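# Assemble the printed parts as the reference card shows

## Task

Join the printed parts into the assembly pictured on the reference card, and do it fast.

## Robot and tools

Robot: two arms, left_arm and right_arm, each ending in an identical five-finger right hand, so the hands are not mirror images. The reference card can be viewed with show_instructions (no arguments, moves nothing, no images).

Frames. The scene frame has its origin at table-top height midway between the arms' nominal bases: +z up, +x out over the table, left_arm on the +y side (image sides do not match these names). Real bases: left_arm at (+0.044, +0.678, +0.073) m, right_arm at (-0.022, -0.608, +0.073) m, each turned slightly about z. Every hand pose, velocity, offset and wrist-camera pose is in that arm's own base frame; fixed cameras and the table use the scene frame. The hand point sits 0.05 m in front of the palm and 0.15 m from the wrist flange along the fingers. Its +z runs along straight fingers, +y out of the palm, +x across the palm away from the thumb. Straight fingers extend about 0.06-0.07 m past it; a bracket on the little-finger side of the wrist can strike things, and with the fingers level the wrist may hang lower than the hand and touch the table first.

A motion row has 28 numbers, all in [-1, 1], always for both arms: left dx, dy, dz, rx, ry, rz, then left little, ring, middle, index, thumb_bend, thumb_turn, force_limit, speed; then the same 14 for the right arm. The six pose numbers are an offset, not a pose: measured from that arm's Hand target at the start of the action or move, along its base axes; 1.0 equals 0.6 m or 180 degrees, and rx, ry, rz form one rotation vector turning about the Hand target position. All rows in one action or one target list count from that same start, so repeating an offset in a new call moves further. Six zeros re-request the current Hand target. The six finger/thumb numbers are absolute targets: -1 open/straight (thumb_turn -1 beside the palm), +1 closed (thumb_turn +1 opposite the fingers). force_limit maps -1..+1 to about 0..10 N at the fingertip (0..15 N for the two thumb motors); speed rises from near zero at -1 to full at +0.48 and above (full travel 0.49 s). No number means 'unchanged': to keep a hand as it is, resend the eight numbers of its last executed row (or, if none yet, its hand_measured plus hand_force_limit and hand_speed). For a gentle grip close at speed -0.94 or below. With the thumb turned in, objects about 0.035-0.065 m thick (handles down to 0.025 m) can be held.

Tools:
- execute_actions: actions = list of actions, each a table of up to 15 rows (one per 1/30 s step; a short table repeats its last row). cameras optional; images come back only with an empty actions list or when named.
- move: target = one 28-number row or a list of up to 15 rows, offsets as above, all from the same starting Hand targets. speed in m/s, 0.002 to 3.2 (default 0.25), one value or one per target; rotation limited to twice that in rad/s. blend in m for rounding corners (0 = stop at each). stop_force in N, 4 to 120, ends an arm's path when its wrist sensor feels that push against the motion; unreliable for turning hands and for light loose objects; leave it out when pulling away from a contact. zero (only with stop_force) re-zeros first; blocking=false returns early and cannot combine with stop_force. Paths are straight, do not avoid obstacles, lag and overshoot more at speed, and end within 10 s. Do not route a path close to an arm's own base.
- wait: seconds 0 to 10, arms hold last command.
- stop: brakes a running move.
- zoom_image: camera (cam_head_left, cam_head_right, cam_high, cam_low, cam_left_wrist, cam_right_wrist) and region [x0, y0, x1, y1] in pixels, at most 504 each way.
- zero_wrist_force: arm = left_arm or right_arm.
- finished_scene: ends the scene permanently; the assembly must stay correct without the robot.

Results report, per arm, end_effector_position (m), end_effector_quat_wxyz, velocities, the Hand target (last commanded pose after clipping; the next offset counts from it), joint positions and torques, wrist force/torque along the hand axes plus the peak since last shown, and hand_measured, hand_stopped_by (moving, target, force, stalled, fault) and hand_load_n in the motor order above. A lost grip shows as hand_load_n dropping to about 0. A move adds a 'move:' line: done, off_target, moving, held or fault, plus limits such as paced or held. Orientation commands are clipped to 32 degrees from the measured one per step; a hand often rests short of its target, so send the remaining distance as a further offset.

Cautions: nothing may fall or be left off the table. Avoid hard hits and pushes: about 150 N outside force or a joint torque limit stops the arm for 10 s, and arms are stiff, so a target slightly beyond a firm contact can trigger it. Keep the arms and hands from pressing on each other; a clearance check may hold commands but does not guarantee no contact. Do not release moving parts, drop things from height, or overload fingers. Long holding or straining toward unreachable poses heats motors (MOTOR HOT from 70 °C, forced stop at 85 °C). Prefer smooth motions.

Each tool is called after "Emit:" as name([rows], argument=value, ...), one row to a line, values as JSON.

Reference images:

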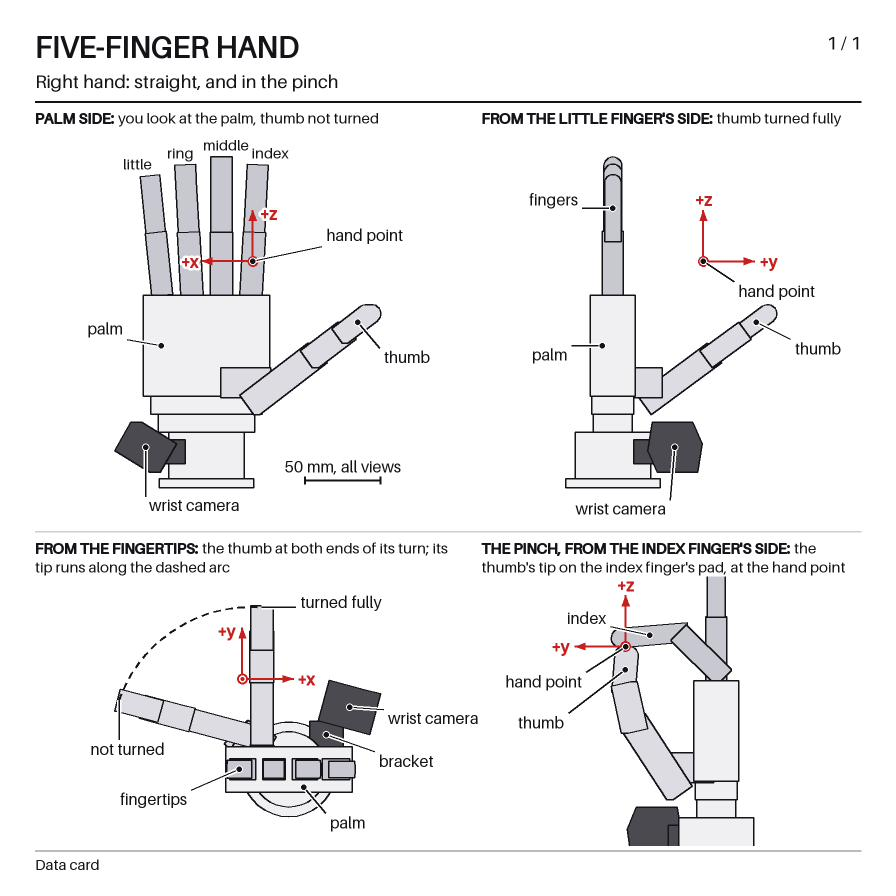

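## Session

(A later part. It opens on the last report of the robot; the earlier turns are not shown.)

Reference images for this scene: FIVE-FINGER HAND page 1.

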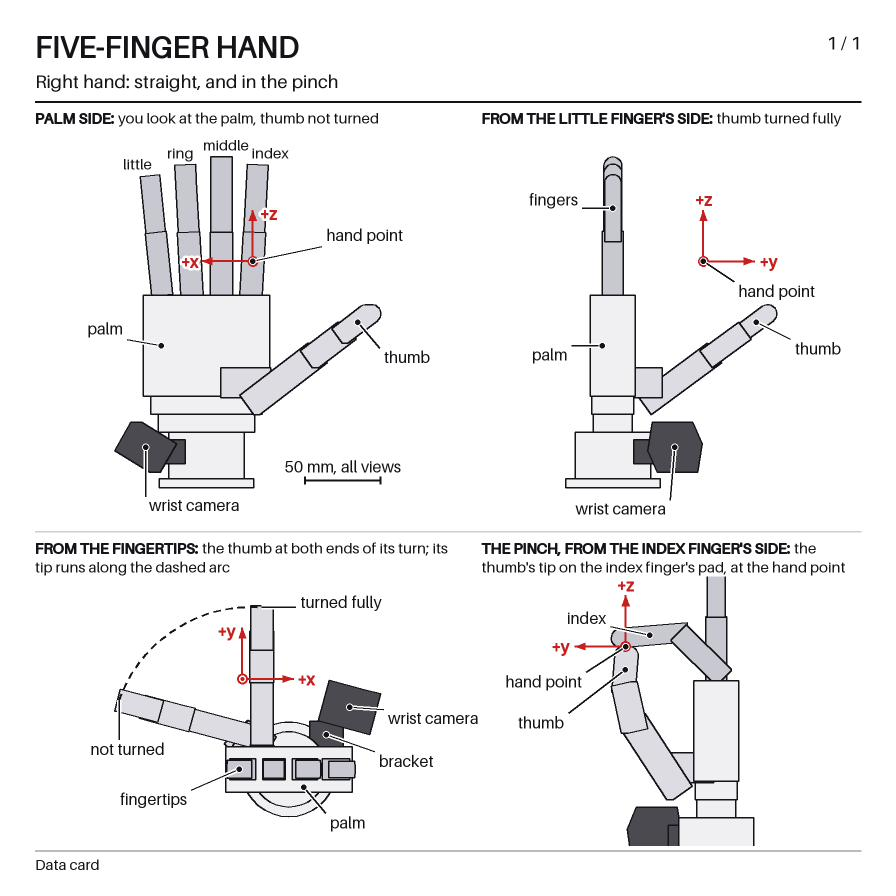

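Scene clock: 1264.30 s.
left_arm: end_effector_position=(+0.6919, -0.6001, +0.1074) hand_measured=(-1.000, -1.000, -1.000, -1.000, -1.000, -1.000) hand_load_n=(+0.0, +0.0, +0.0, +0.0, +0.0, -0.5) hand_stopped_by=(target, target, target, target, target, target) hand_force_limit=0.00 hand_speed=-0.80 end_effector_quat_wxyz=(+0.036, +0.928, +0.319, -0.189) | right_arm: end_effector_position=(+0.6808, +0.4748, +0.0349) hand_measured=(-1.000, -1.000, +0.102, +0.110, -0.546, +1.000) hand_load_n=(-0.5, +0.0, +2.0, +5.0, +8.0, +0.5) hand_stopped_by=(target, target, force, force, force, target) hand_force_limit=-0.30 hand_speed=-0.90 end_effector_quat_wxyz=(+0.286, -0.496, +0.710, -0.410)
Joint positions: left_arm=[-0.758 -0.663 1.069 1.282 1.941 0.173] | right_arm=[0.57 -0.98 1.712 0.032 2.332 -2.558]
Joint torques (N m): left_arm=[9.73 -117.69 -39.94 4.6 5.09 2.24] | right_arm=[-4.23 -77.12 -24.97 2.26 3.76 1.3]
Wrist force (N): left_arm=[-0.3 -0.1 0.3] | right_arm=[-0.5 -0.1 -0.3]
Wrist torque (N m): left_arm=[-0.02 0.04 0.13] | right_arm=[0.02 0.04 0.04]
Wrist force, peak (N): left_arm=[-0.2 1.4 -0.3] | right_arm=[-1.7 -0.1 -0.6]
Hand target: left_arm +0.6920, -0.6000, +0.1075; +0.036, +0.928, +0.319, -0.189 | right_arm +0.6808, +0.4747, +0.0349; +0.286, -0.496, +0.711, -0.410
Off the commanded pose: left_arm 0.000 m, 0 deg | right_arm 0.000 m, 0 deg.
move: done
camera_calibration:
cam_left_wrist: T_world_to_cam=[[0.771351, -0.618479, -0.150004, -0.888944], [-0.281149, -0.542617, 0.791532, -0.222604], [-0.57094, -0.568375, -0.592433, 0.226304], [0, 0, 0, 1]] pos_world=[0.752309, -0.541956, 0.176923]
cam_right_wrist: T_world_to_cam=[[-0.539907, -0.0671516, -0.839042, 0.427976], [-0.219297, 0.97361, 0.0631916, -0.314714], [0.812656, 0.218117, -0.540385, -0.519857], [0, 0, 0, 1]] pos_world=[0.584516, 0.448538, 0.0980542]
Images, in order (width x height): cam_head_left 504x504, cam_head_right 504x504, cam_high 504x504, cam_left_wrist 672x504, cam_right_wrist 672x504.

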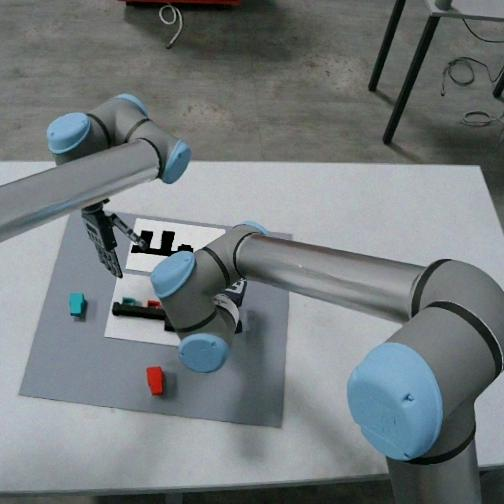

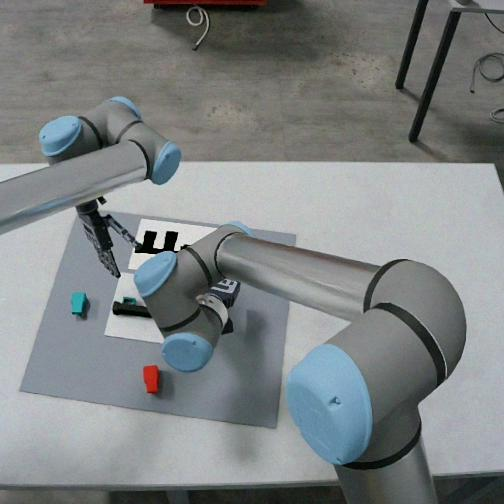

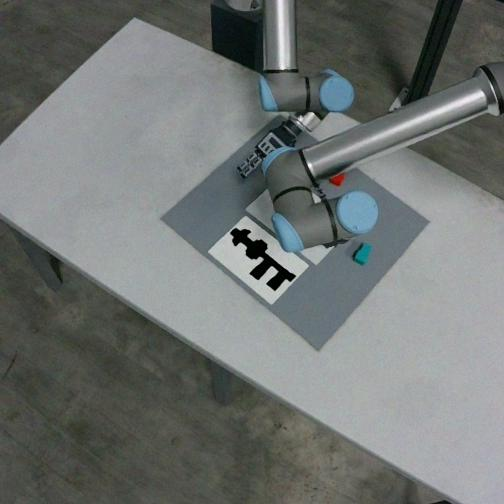

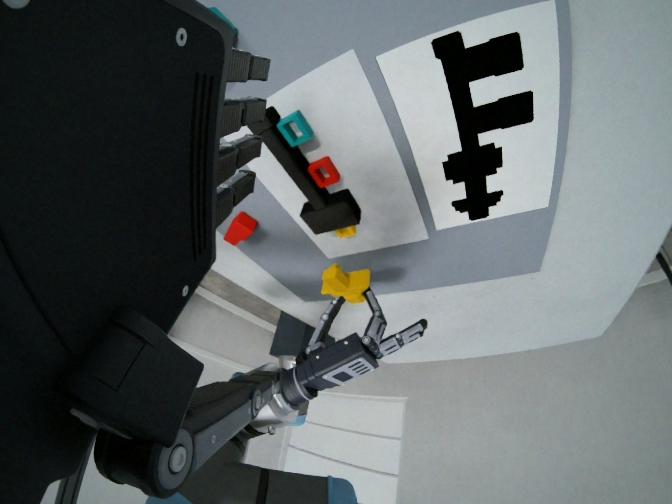

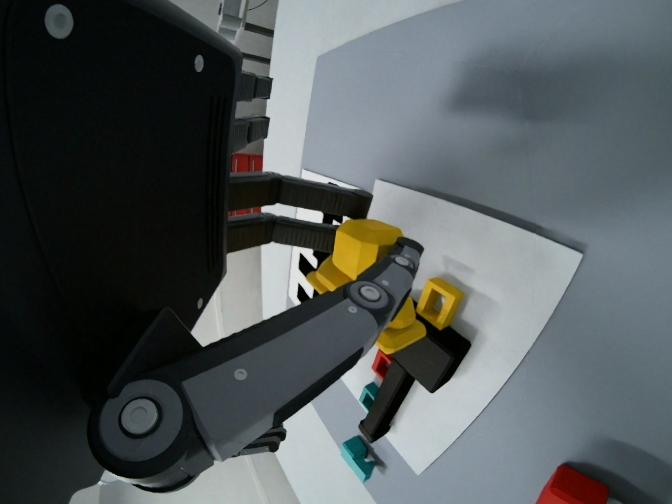

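Emit:
move(target=[0, 0, 0, 0, 0, 0, -1, -1, -1, -1, -1, -1, 0, -0.8, -0.0036, -0.0163, -0.0967, 0, 0, 0, -1, -1, 0.5, 0.5, -0.45, 1, -0.3, -0.9], speed=0.1, stop_force=6, cameras=["cam_low", "cam_left_wrist", "cam_right_wrist"])

Emit:
zoom_image(camera="cam_left_wrist", region=[300, 190, 380, 270])

Emit:
zoom_image(camera="cam_right_wrist", region=[320, 200, 450, 380])

Emit:
zoom_image(camera="cam_low", region=[110, 300, 230, 370])

Scene clock: 1438.17 s.
left_arm: end_effector_position=(+0.6920, -0.6000, +0.1075) hand_measured=(-1.000, -1.000, -1.000, -1.000, -1.000, -1.000) hand_load_n=(+0.0, +0.0, +0.0, +0.0, +0.0, +0.0) hand_stopped_by=(target, target, target, target, target, target) hand_force_limit=0.00 hand_speed=-0.80 end_effector_quat_wxyz=(+0.036, +0.928, +0.319, -0.189) | right_arm: end_effector_position=(+0.6786, +0.4649, -0.0231) hand_measured=(-1.000, -1.000, +0.102, +0.110, -0.546, +1.000) hand_load_n=(+0.0, +0.0, +2.0, +5.0, +8.0, +1.0) hand_stopped_by=(target, target, force, force, force, target) hand_force_limit=-0.30 hand_speed=-0.90 end_effector_quat_wxyz=(+0.286, -0.496, +0.711, -0.410)
Joint positions: left_arm=[-0.757 -0.664 1.069 1.282 1.941 0.173] | right_arm=[0.559 -0.924 1.75 -0.068 2.324 -2.567]
Joint torques (N m): left_arm=[13.51 -130.63 -38.6 5.96 5.25 1.7] | right_arm=[14.99 -89.53 -44.17 4.98 4.36 0.94]
Wrist force (N): left_arm=[-0.7 -0.4 -0.3] | right_arm=[-0.8 -0.1 -0.3]
Wrist torque (N m): left_arm=[-0.04 0.12 0.07] | right_arm=[0.02 0.08 0.06]
Wrist force, peak (N): left_arm=[-0.7 -0.4 -0.3] | right_arm=[-0.9 -1.2 -1.0]
Hand target: left_arm +0.6920, -0.6000, +0.1075; +0.036, +0.928, +0.319, -0.189 | right_arm +0.6786, +0.4649, -0.0231; +0.286, -0.496, +0.711, -0.410
Off the commanded pose: left_arm 0.000 m, 0 deg | right_arm 0.000 m, 0 deg.
move: done
camera_calibration:
cam_left_wrist: T_world_to_cam=[[0.771317, -0.61857, -0.149805, -0.889064], [-0.281241, -0.542409, 0.791642, -0.222493], [-0.570942, -0.568475, -0.592336, 0.22635], [0, 0, 0, 1]] pos_world=[0.752409, -0.541956, 0.177023]
cam_right_wrist: T_world_to_cam=[[-0.539942, -0.0670735, -0.839026, 0.377451], [-0.219012, 0.973679, 0.063104, -0.302184], [0.812709, 0.21783, -0.54042, -0.547178], [0, 0, 0, 1]] pos_world=[0.582316, 0.438738, 0.0400544]
Images, in order (width x height): cam_low 504x504, cam_left_wrist 672x504, cam_right_wrist 672x504.

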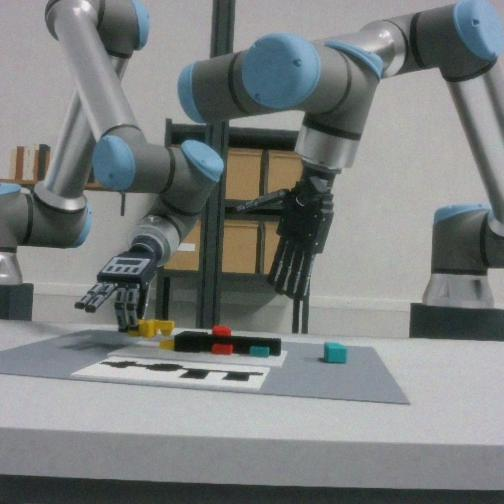

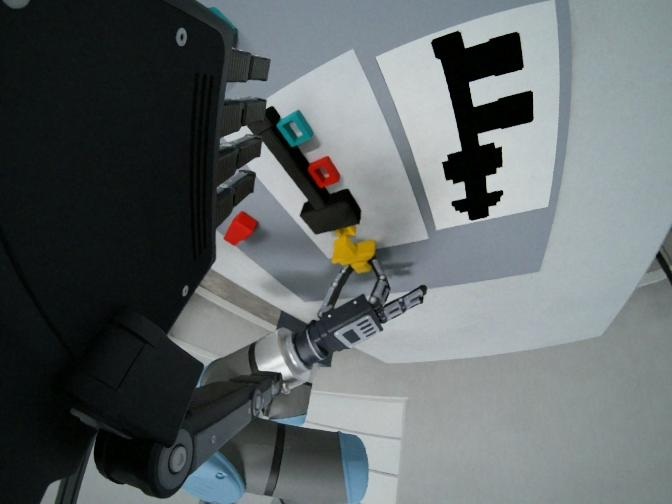

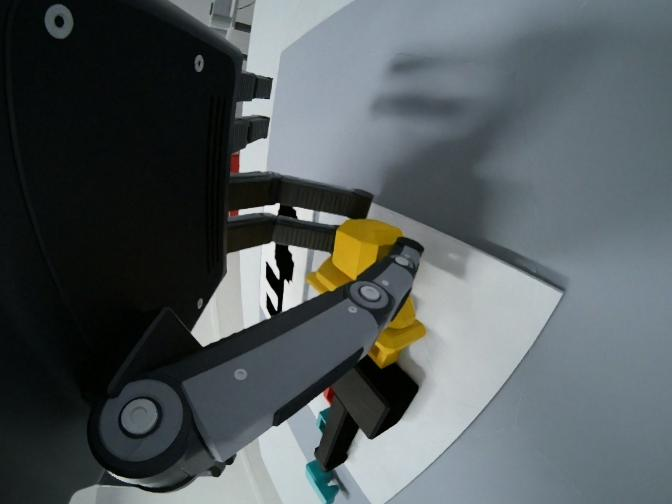

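Scaled by 6.300 from the camera's 672x504 image, which has a finer 960x720 frame.

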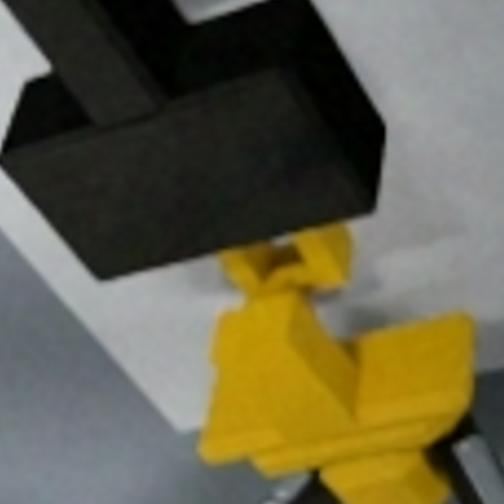

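Scaled by 2.800 from the camera's 672x504 image, which has a finer 960x720 frame.

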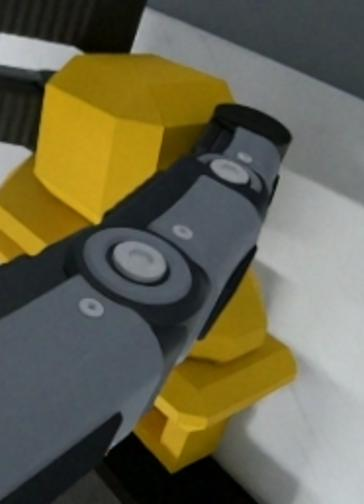

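Scaled by 4.200 from the camera's 504x504 image, which has a finer 720x720 frame.

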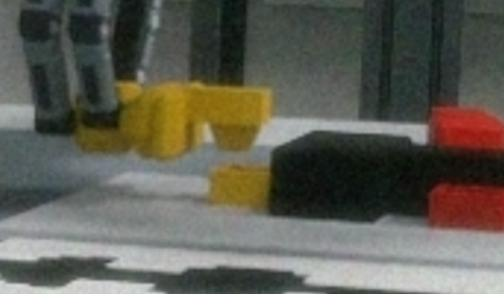

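Emit:
zoom_image(camera="cam_low", region=[145, 315, 195, 355])

Emit:
zoom_image(camera="cam_left_wrist", region=[325, 215, 375, 265])

Scaled by 10.080 from the camera's 504x504 image, which has a finer 720x720 frame.

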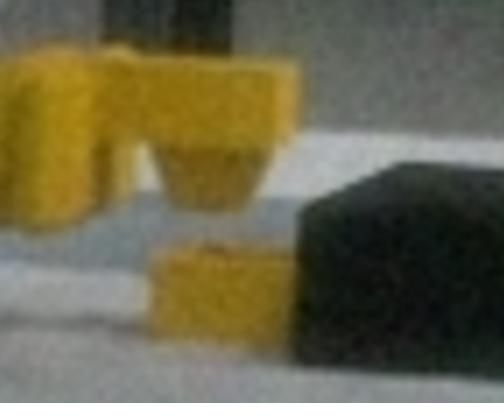

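Scaled by 10.080 from the camera's 672x504 image, which has a finer 960x720 frame.

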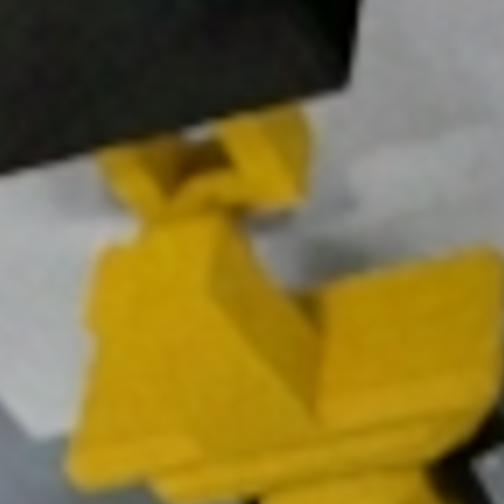

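Emit:
zoom_image(camera="cam_left_wrist", region=[328, 222, 363, 262])

Emit:
zoom_image(camera="cam_left_wrist", region=[265, 100, 385, 280])

Scaled by 12.600 from the camera's 672x504 image, which has a finer 960x720 frame.

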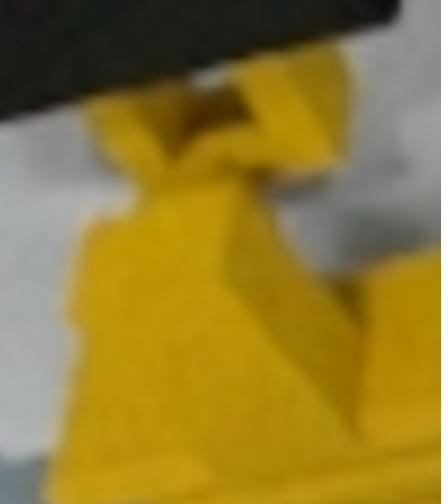

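Scaled by 2.800 from the camera's 672x504 image, which has a finer 960x720 frame.

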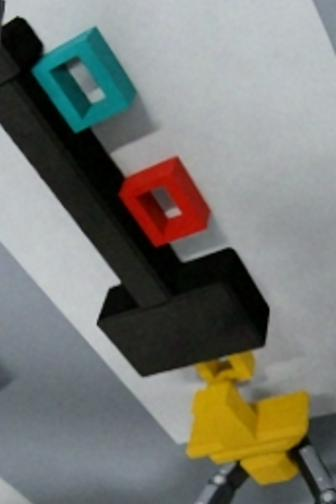

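Emit:
move(target=[0, 0, 0, 0, 0, 0, -1, -1, -1, -1, -1, -1, 0, -0.8, 0.0034, 0.0155, 0, 0, 0, -0.0083, -1, -1, 0.5, 0.5, -0.45, 1, -0.3, -0.9], speed=0.05, stop_force=5, cameras=["cam_low", "cam_left_wrist", "cam_right_wrist"])

Emit:
zoom_image(camera="cam_left_wrist", region=[318, 207, 368, 257])

Emit:
zoom_image(camera="cam_low", region=[145, 315, 195, 355])

Emit:
zoom_image(camera="cam_right_wrist", region=[340, 240, 440, 380])

Scene clock: 1735.83 s.
left_arm: end_effector_position=(+0.6920, -0.6000, +0.1075) hand_measured=(-1.000, -1.000, -1.000, -1.000, -1.000, -1.000) hand_load_n=(+0.0, +0.0, +0.0, +0.0, +0.0, +0.0) hand_stopped_by=(target, target, target, target, target, target) hand_force_limit=0.00 hand_speed=-0.80 end_effector_quat_wxyz=(+0.036, +0.928, +0.319, -0.189) | right_arm: end_effector_position=(+0.6807, +0.4742, -0.0231) hand_measured=(-1.000, -1.000, +0.102, +0.110, -0.546, +1.000) hand_load_n=(+0.0, +0.0, +2.0, +5.0, +7.5, +0.5) hand_stopped_by=(target, target, force, force, force, target) hand_force_limit=-0.30 hand_speed=-0.90 end_effector_quat_wxyz=(+0.280, -0.486, +0.717, -0.413)
Joint positions: left_arm=[-0.757 -0.664 1.069 1.282 1.941 0.173] | right_arm=[0.575 -0.904 1.716 -0.026 2.354 -2.527]
Joint torques (N m): left_arm=[13.48 -127.99 -26.91 2.17 5.13 -0.98] | right_arm=[-13.57 -88.9 -16.98 -1.71 -2.5 -1.82]
Wrist force (N): left_arm=[-0.2 -0.3 -0.4] | right_arm=[-0.6 -0.1 -0.3]
Wrist torque (N m): left_arm=[-0.01 0.05 0.10] | right_arm=[0.03 0.07 -0.15]
Wrist force, peak (N): left_arm=[-0.5 -0.5 0.3] | right_arm=[-0.8 0.0 -0.5]
Hand target: left_arm +0.6920, -0.6000, +0.1075; +0.036, +0.928, +0.319, -0.189 | right_arm +0.6807, +0.4742, -0.0231; +0.280, -0.486, +0.717, -0.413
Off the commanded pose: left_arm 0.000 m, 0 deg | right_arm 0.000 m, 0 deg.
move: done
camera_calibration:
cam_left_wrist: T_world_to_cam=[[0.771317, -0.61857, -0.149805, -0.889064], [-0.281241, -0.542409, 0.791642, -0.222493], [-0.570942, -0.568475, -0.592336, 0.22635], [0, 0, 0, 1]] pos_world=[0.752409, -0.541956, 0.177023]
cam_right_wrist: T_world_to_cam=[[-0.541492, -0.0529873, -0.839034, 0.373592], [-0.193603, 0.979048, 0.0631171, -0.330586], [0.81811, 0.196617, -0.540405, -0.544532], [0, 0, 0, 1]] pos_world=[0.583782, 0.450519, 0.0400543]
Images, in order (width x height): cam_low 504x504, cam_left_wrist 672x504, cam_right_wrist 672x504.

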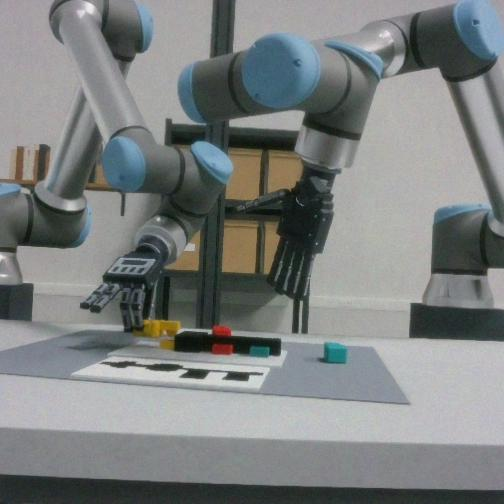

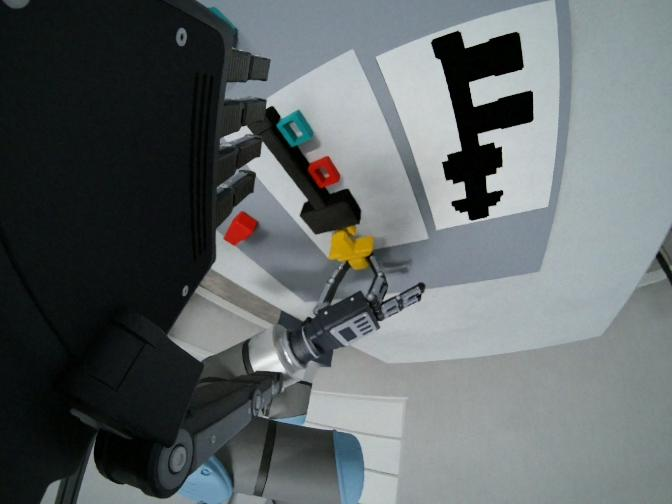

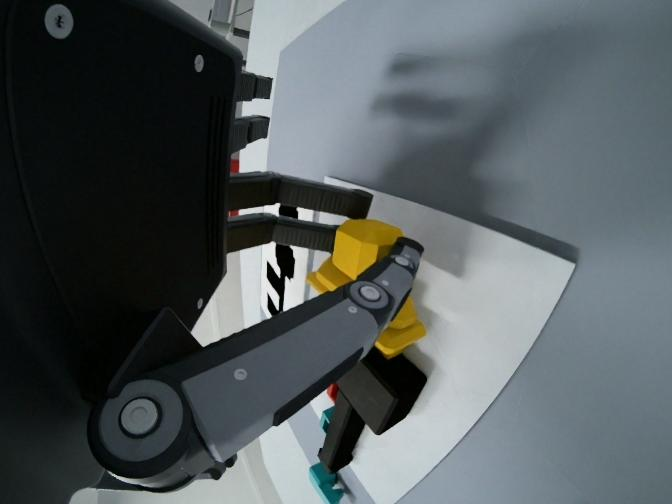

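Scaled by 10.080 from the camera's 672x504 image, which has a finer 960x720 frame.

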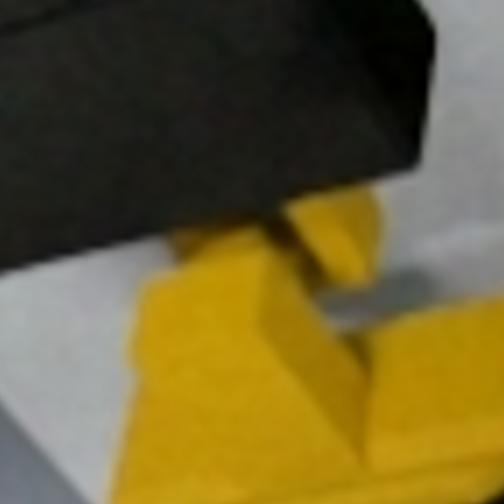

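Scaled by 10.080 from the camera's 504x504 image, which has a finer 720x720 frame.

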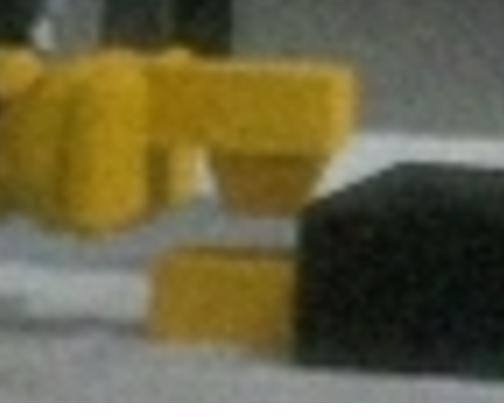

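Scaled by 3.600 from the camera's 672x504 image, which has a finer 960x720 frame.

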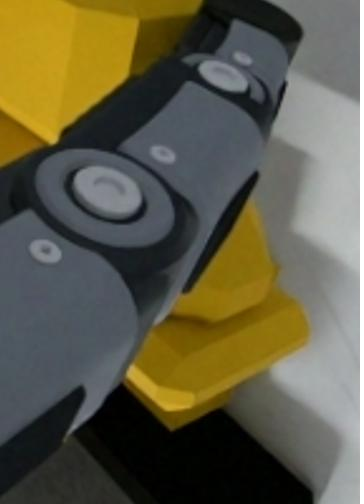

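Emit:
move([
  [0, 0, 0, 0, 0, 0, -1, -1, -1, -1, -1, -1, 0, -0.8, -0.0011, -0.0058, 0, 0, 0, 0, -1, -1, 0.5, 0.5, -0.45, 1, -0.3, -0.9],
  [0, 0, 0, 0, 0, 0, -1, -1, -1, -1, -1, -1, 0, -0.8, -0.0011, -0.0058, -0.03, 0, 0, 0, -1, -1, 0.5, 0.5, -0.45, 1, -0.3, -0.9],
], speed=0.02, stop_force=5, cameras=["cam_low", "cam_left_wrist", "cam_right_wrist"])

Emit:
zoom_image(camera="cam_left_wrist", region=[318, 207, 368, 257])

Emit:
zoom_image(camera="cam_low", region=[145, 315, 195, 355])

Scene clock: 1770.83 s.
left_arm: end_effector_position=(+0.6920, -0.6000, +0.1075) hand_measured=(-1.000, -1.000, -1.000, -1.000, -1.000, -1.000) hand_load_n=(+0.0, +0.0, +0.0, +0.0, +0.0, +0.0) hand_stopped_by=(target, target, target, target, target, target) hand_force_limit=0.00 hand_speed=-0.80 end_effector_quat_wxyz=(+0.036, +0.928, +0.319, -0.189) | right_arm: end_effector_position=(+0.6800, +0.4707, -0.0404) hand_measured=(-1.000, -1.000, +0.102, +0.110, -0.546, +1.000) hand_load_n=(+0.0, +0.0, +1.5, +5.0, +8.0, -1.0) hand_stopped_by=(target, target, force, force, force, target) hand_force_limit=-0.30 hand_speed=-0.90 end_effector_quat_wxyz=(+0.280, -0.486, +0.717, -0.413)
Joint positions: left_arm=[-0.757 -0.664 1.069 1.282 1.941 0.173] | right_arm=[0.571 -0.887 1.726 -0.056 2.351 -2.531]
Joint torques (N m): left_arm=[10.85 -127.27 -25.29 1.79 5.29 -1.56] | right_arm=[13.07 -91.47 -36.35 5.22 2.35 1.54]
Wrist force (N): left_arm=[-0.4 -0.2 -0.1] | right_arm=[-0.5 0.1 -0.6]
Wrist torque (N m): left_arm=[-0.02 0.07 0.10] | right_arm=[0.02 0.04 0.05]
Wrist force, peak (N): left_arm=[-0.1 -0.8 0.2] | right_arm=[-0.7 -5.4 -2.1]
Hand target: left_arm +0.6920, -0.6000, +0.1075; +0.036, +0.928, +0.319, -0.189 | right_arm +0.6800, +0.4708, -0.0404; +0.280, -0.486, +0.717, -0.413 (not the last commanded pose)
Off the commanded pose: left_arm 0.000 m, 0 deg | right_arm 0.001 m, 0 deg.
move: contact (right_arm); path passed 1 of 2 targets
camera_calibration:
cam_left_wrist: T_world_to_cam=[[0.771317, -0.61857, -0.149805, -0.889064], [-0.281241, -0.542409, 0.791642, -0.222493], [-0.570942, -0.568475, -0.592336, 0.22635], [0, 0, 0, 1]] pos_world=[0.752409, -0.541956, 0.177023]
cam_right_wrist: T_world_to_cam=[[-0.541507, -0.052935, -0.839028, 0.358497], [-0.193493, 0.97907, 0.0631094, -0.326277], [0.818127, 0.19652, -0.540415, -0.552586], [0, 0, 0, 1]] pos_world=[0.583081, 0.447019, 0.0227544]
Images, in order (width x height): cam_low 504x504, cam_left_wrist 672x504, cam_right_wrist 672x504.

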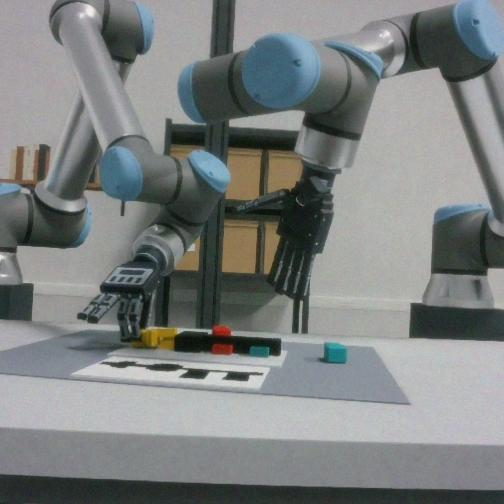

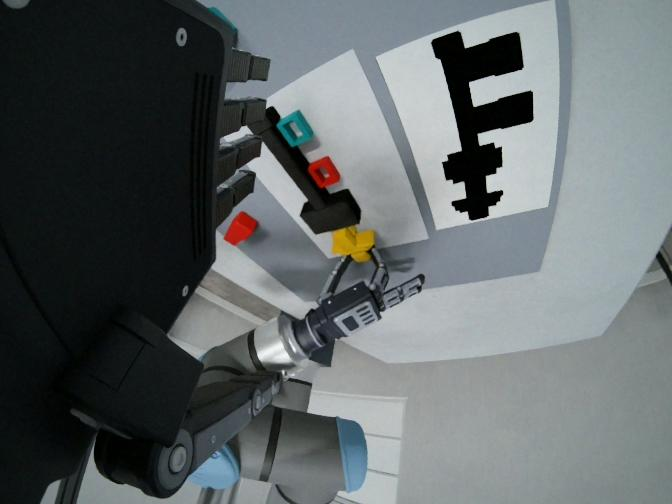

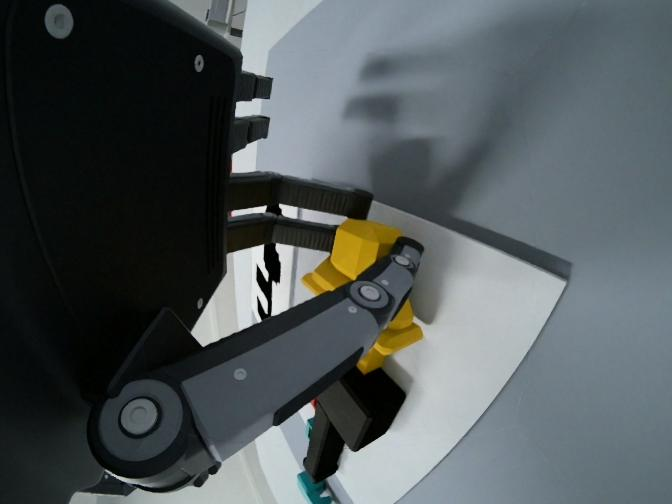

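Scaled by 10.080 from the camera's 672x504 image, which has a finer 960x720 frame.

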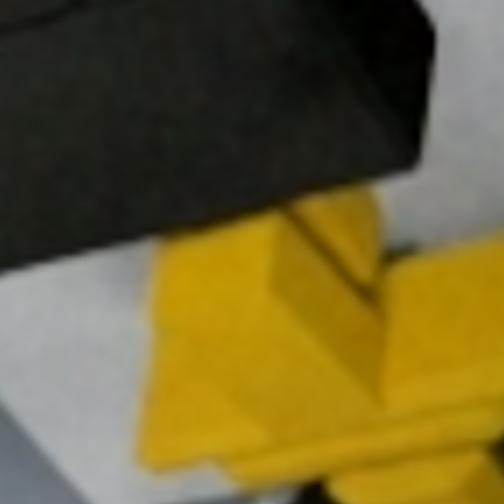

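Scaled by 10.080 from the camera's 504x504 image, which has a finer 720x720 frame.

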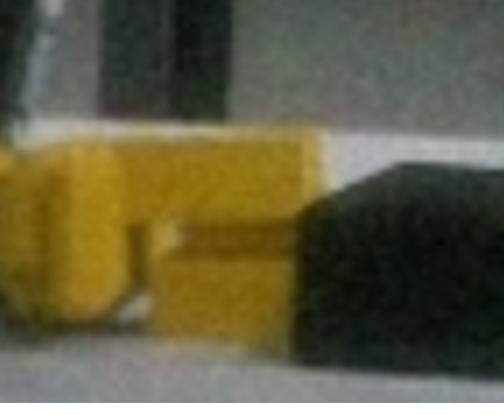

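Emit:
move([
  [0, 0, 0, 0, 0, 0, -1, -1, -1, -1, -1, -1, 0, -0.8, 0.0021, 0.002, 0.005, 0, 0, 0, -1, -1, 0.5, 0.5, -0.45, 1, -0.3, -0.9],
  [0, 0, 0, 0, 0, 0, -1, -1, -1, -1, -1, -1, 0, -0.8, 0.0021, 0.002, -0.015, 0, 0, 0, -1, -1, 0.5, 0.5, -0.45, 1, -0.3, -0.9],
], speed=0.02, stop_force=5, cameras=["cam_low", "cam_left_wrist", "cam_right_wrist"])

Emit:
zoom_image(camera="cam_left_wrist", region=[318, 207, 368, 257])

Emit:
zoom_image(camera="cam_low", region=[135, 310, 195, 360])

Scene clock: 1840.97 s.
left_arm: end_effector_position=(+0.6920, -0.6000, +0.1075) hand_measured=(-1.000, -1.000, -1.000, -1.000, -1.000, -1.000) hand_load_n=(+0.0, -0.5, +0.0, +0.0, -0.5, +0.0) hand_stopped_by=(target, target, target, target, target, target) hand_force_limit=0.00 hand_speed=-0.80 end_effector_quat_wxyz=(+0.036, +0.928, +0.319, -0.189) | right_arm: end_effector_position=(+0.6815, +0.4721, -0.0406) hand_measured=(-1.000, -1.000, +0.102, +0.110, -0.546, +1.000) hand_load_n=(+0.0, +0.0, +0.5, +6.0, +7.0, -0.5) hand_stopped_by=(target, target, force, force, force, target) hand_force_limit=-0.30 hand_speed=-0.90 end_effector_quat_wxyz=(+0.281, -0.486, +0.717, -0.413)
Joint positions: left_arm=[-0.757 -0.664 1.069 1.282 1.941 0.173] | right_arm=[0.571 -0.885 1.722 -0.054 2.352 -2.53]
Joint torques (N m): left_arm=[9.47 -126.66 -25.29 1.81 5.15 -1.65] | right_arm=[16.39 -87.67 -44.02 4.99 -0.48 1.71]
Wrist force (N): left_arm=[-0.2 -0.4 -0.1] | right_arm=[-0.4 -0.2 -0.3]
Wrist torque (N m): left_arm=[-0.05 0.04 0.10] | right_arm=[0.00 0.05 -0.08]
Wrist force, peak (N): left_arm=[-0.7 -0.2 0.1] | right_arm=[-0.8 -6.2 -2.1]
Hand target: left_arm +0.6920, -0.6000, +0.1075; +0.036, +0.928, +0.319, -0.189 | right_arm +0.6815, +0.4721, -0.0406; +0.281, -0.486, +0.717, -0.413 (not the last commanded pose)
Off the commanded pose: left_arm 0.000 m, 0 deg | right_arm 0.009 m, 0 deg.
move: contact (right_arm); path passed 1 of 2 targets
camera_calibration:
cam_left_wrist: T_world_to_cam=[[0.771317, -0.61857, -0.149805, -0.889064], [-0.281241, -0.542409, 0.791642, -0.222493], [-0.570942, -0.568475, -0.592336, 0.22635], [0, 0, 0, 1]] pos_world=[0.752409, -0.541956, 0.177023]
cam_right_wrist: T_world_to_cam=[[-0.541224, -0.0527543, -0.839222, 0.358972], [-0.193577, 0.979041, 0.0632963, -0.327287], [0.818294, 0.196711, -0.540092, -0.554388], [0, 0, 0, 1]] pos_world=[0.584582, 0.448419, 0.022553]
Images, in order (width x height): cam_low 504x504, cam_left_wrist 672x504, cam_right_wrist 672x504.

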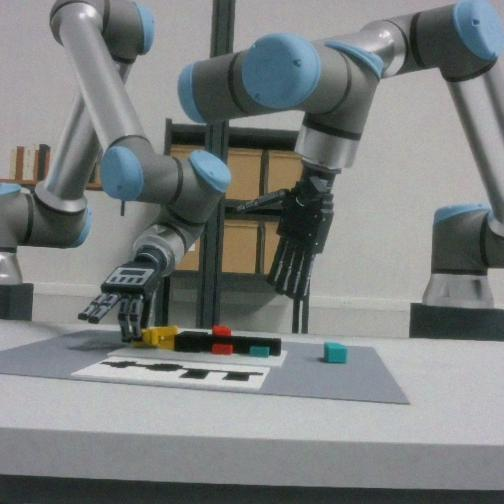

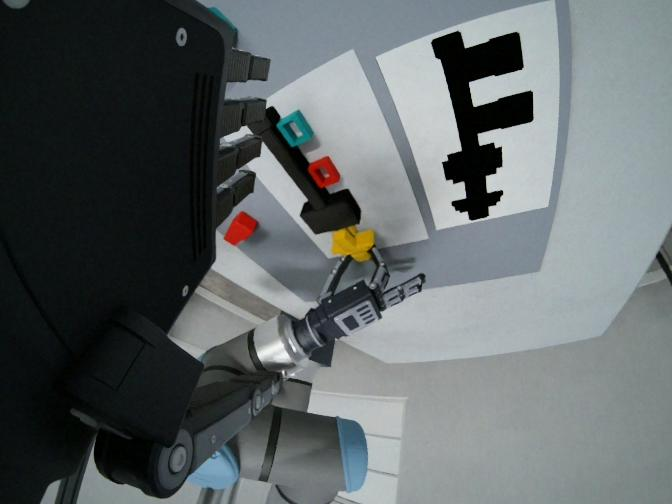

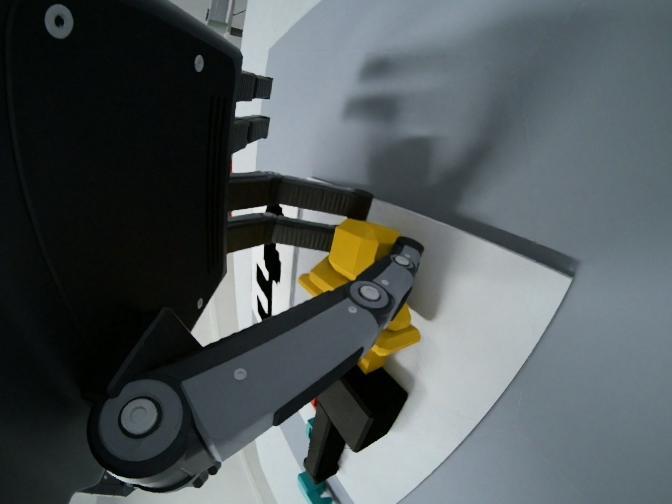

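Scaled by 10.080 from the camera's 672x504 image, which has a finer 960x720 frame.

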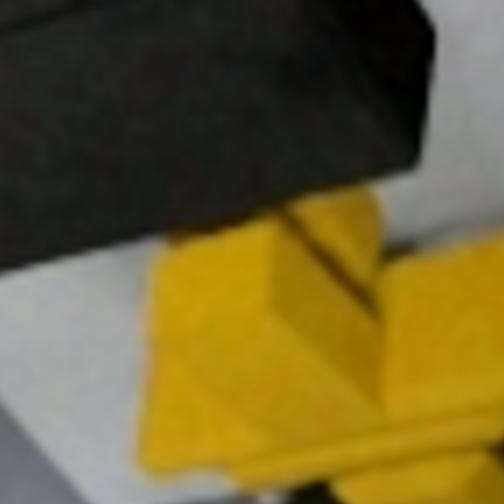

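Scaled by 8.400 from the camera's 504x504 image, which has a finer 720x720 frame.

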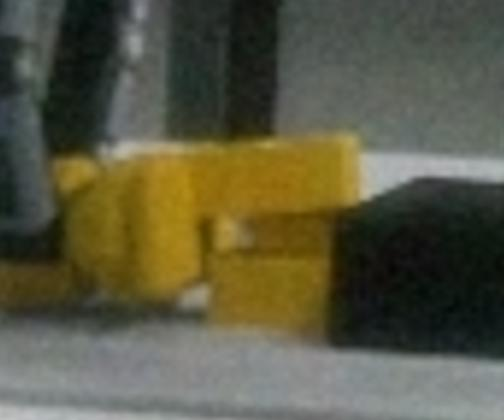

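Emit:
execute_actions([
  [[0, 0, 0, 0, 0, 0, -1, -1, -1, -1, -1, -1, 0, -0.8, 0, 0, 0, 0, 0, 0, -1, -1, -0.35, -0.35, -0.85, 1, -0.3, -0.85]],
])

Emit:
wait(seconds=2.0, cameras=["cam_low", "cam_left_wrist", "cam_right_wrist"])

Emit:
zoom_image(camera="cam_left_wrist", region=[318, 207, 388, 277])

Emit:
zoom_image(camera="cam_low", region=[115, 300, 195, 360])

Emit:
zoom_image(camera="cam_right_wrist", region=[280, 180, 450, 400])

Scene clock: 1938.93 s.
left_arm: end_effector_position=(+0.6920, -0.6000, +0.1075) hand_measured=(-1.000, -1.000, -1.000, -1.000, -1.000, -1.000) hand_load_n=(+0.0, +0.0, +0.0, +0.0, +0.0, +0.0) hand_stopped_by=(target, target, target, target, target, target) hand_force_limit=0.00 hand_speed=-0.80 end_effector_quat_wxyz=(+0.036, +0.928, +0.319, -0.189) | right_arm: end_effector_position=(+0.6815, +0.4721, -0.0406) hand_measured=(-1.000, -1.000, -0.350, -0.350, -0.850, +1.000) hand_load_n=(+0.0, +0.0, +0.0, +0.0, +0.0, +0.0) hand_stopped_by=(target, target, target, target, target, target) hand_force_limit=-0.30 hand_speed=-0.85 end_effector_quat_wxyz=(+0.281, -0.486, +0.717, -0.413)
Joint positions: left_arm=[-0.757 -0.664 1.069 1.282 1.941 0.173] | right_arm=[0.571 -0.885 1.722 -0.054 2.352 -2.53]
Joint torques (N m): left_arm=[8.27 -126.53 -25.04 1.75 5.24 -1.46] | right_arm=[14.95 -91.56 -41.69 4.79 -1.45 1.55]
Wrist force (N): left_arm=[-0.6 -0.3 0.3] | right_arm=[-0.5 -0.4 -0.2]
Wrist torque (N m): left_arm=[-0.06 0.09 0.08] | right_arm=[0.00 0.06 -0.07]
Wrist force, peak (N): left_arm=[-0.6 -0.4 -0.2] | right_arm=[-0.6 0.1 -1.0]
Hand target: left_arm +0.6920, -0.6000, +0.1075; +0.036, +0.928, +0.319, -0.189 | right_arm +0.6815, +0.4721, -0.0406; +0.281, -0.486, +0.717, -0.413
Off the commanded pose: left_arm 0.000 m, 0 deg | right_arm 0.000 m, 0 deg.
Step readings (end_effector_position of left_arm | right_arm):
0: (+0.6920, -0.6000, +0.1075) | (+0.6815, +0.4721, -0.0406)
1: (+0.6920, -0.6000, +0.1075) | (+0.6815, +0.4721, -0.0406)
2: (+0.6920, -0.6000, +0.1075) | (+0.6815, +0.4721, -0.0406)
4: (+0.6920, -0.6000, +0.1075) | (+0.6815, +0.4721, -0.0406)
8: (+0.6920, -0.6000, +0.1075) | (+0.6815, +0.4721, -0.0406)
15: (+0.6920, -0.6000, +0.1075) | (+0.6815, +0.4721, -0.0406)

Scene clock: 1940.93 s.
left_arm: end_effector_position=(+0.6920, -0.6000, +0.1075) hand_measured=(-1.000, -1.000, -1.000, -1.000, -1.000, -1.000) hand_load_n=(+0.0, +0.0, +0.0, +0.0, +0.0, +0.0) hand_stopped_by=(target, target, target, target, target, target) hand_force_limit=0.00 hand_speed=-0.80 end_effector_quat_wxyz=(+0.036, +0.928, +0.319, -0.189) | right_arm: end_effector_position=(+0.6815, +0.4721, -0.0406) hand_measured=(-1.000, -1.000, -0.350, -0.350, -0.850, +1.000) hand_load_n=(+0.0, +0.0, +0.0, +0.0, +0.0, +0.0) hand_stopped_by=(target, target, target, target, target, target) hand_force_limit=-0.30 hand_speed=-0.85 end_effector_quat_wxyz=(+0.281, -0.486, +0.717, -0.413)
Joint positions: left_arm=[-0.757 -0.664 1.069 1.282 1.941 0.173] | right_arm=[0.571 -0.885 1.722 -0.054 2.352 -2.53]
Joint torques (N m): left_arm=[7.56 -126.95 -25.82 1.79 5.04 -1.61] | right_arm=[17.81 -90.02 -40.86 4.67 -0.78 1.65]
Wrist force (N): left_arm=[-0.4 -0.1 0.1] | right_arm=[-0.4 -0.4 -0.4]
Wrist torque (N m): left_arm=[-0.01 0.06 0.09] | right_arm=[0.02 0.05 -0.06]
Wrist force, peak (N): left_arm=[-0.4 -0.4 0.3] | right_arm=[-0.9 -0.4 -0.4]
Hand target: left_arm +0.6920, -0.6000, +0.1075; +0.036, +0.928, +0.319, -0.189 | right_arm +0.6815, +0.4721, -0.0406; +0.281, -0.486, +0.717, -0.413
Off the commanded pose: left_arm 0.000 m, 0 deg | right_arm 0.000 m, 0 deg.
wait: 2.00 s; at rest by 0.17 s
camera_calibration:
cam_left_wrist: T_world_to_cam=[[0.771317, -0.61857, -0.149805, -0.889064], [-0.281241, -0.542409, 0.791642, -0.222493], [-0.570942, -0.568475, -0.592336, 0.22635], [0, 0, 0, 1]] pos_world=[0.752409, -0.541956, 0.177023]
cam_right_wrist: T_world_to_cam=[[-0.541224, -0.0527543, -0.839222, 0.358972], [-0.193577, 0.979041, 0.0632963, -0.327287], [0.818294, 0.196711, -0.540092, -0.554388], [0, 0, 0, 1]] pos_world=[0.584582, 0.448419, 0.022553]
Images, in order (width x height): cam_low 504x504, cam_left_wrist 672x504, cam_right_wrist 672x504.

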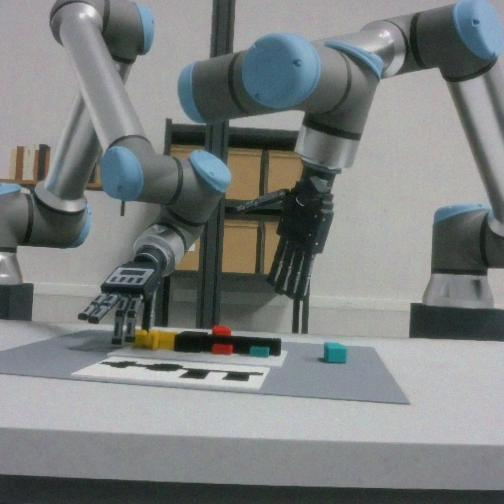

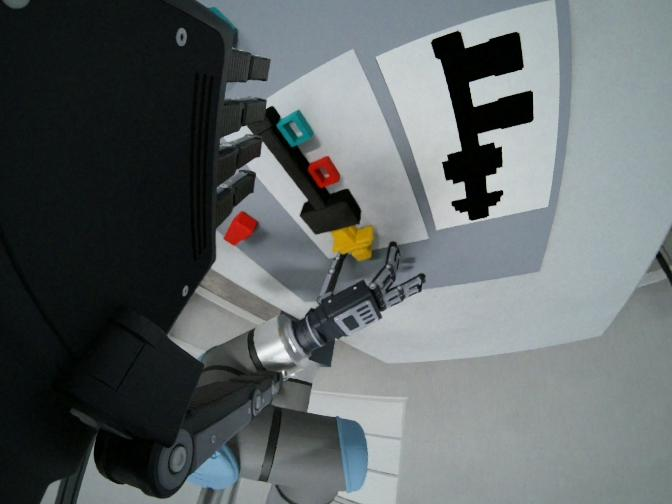

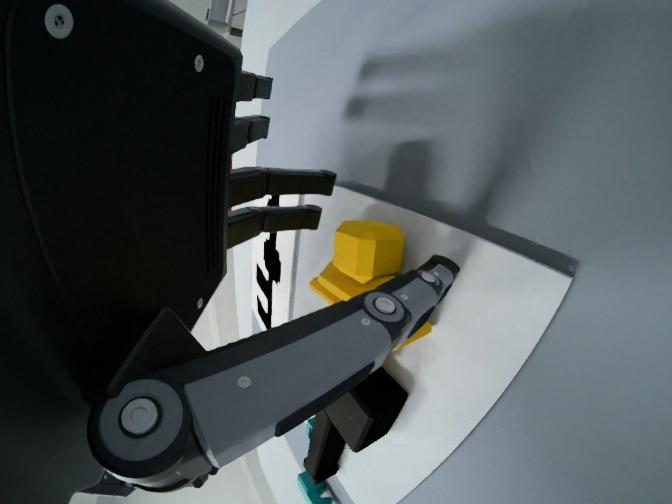

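Scaled by 7.200 from the camera's 672x504 image, which has a finer 960x720 frame.

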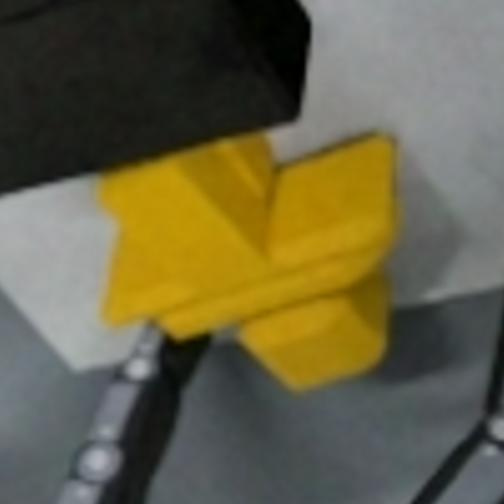

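Scaled by 6.300 from the camera's 504x504 image, which has a finer 720x720 frame.

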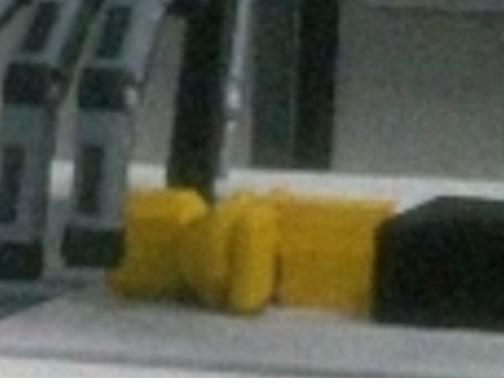

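Scaled by 2.291 from the camera's 672x504 image, which has a finer 960x720 frame.

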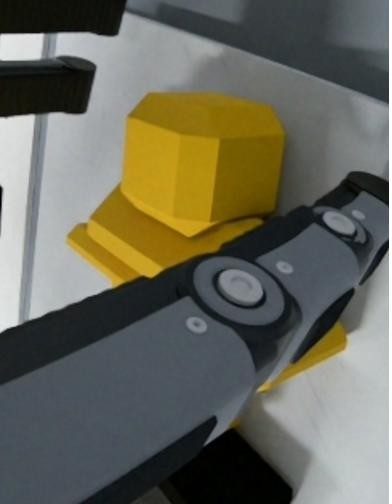

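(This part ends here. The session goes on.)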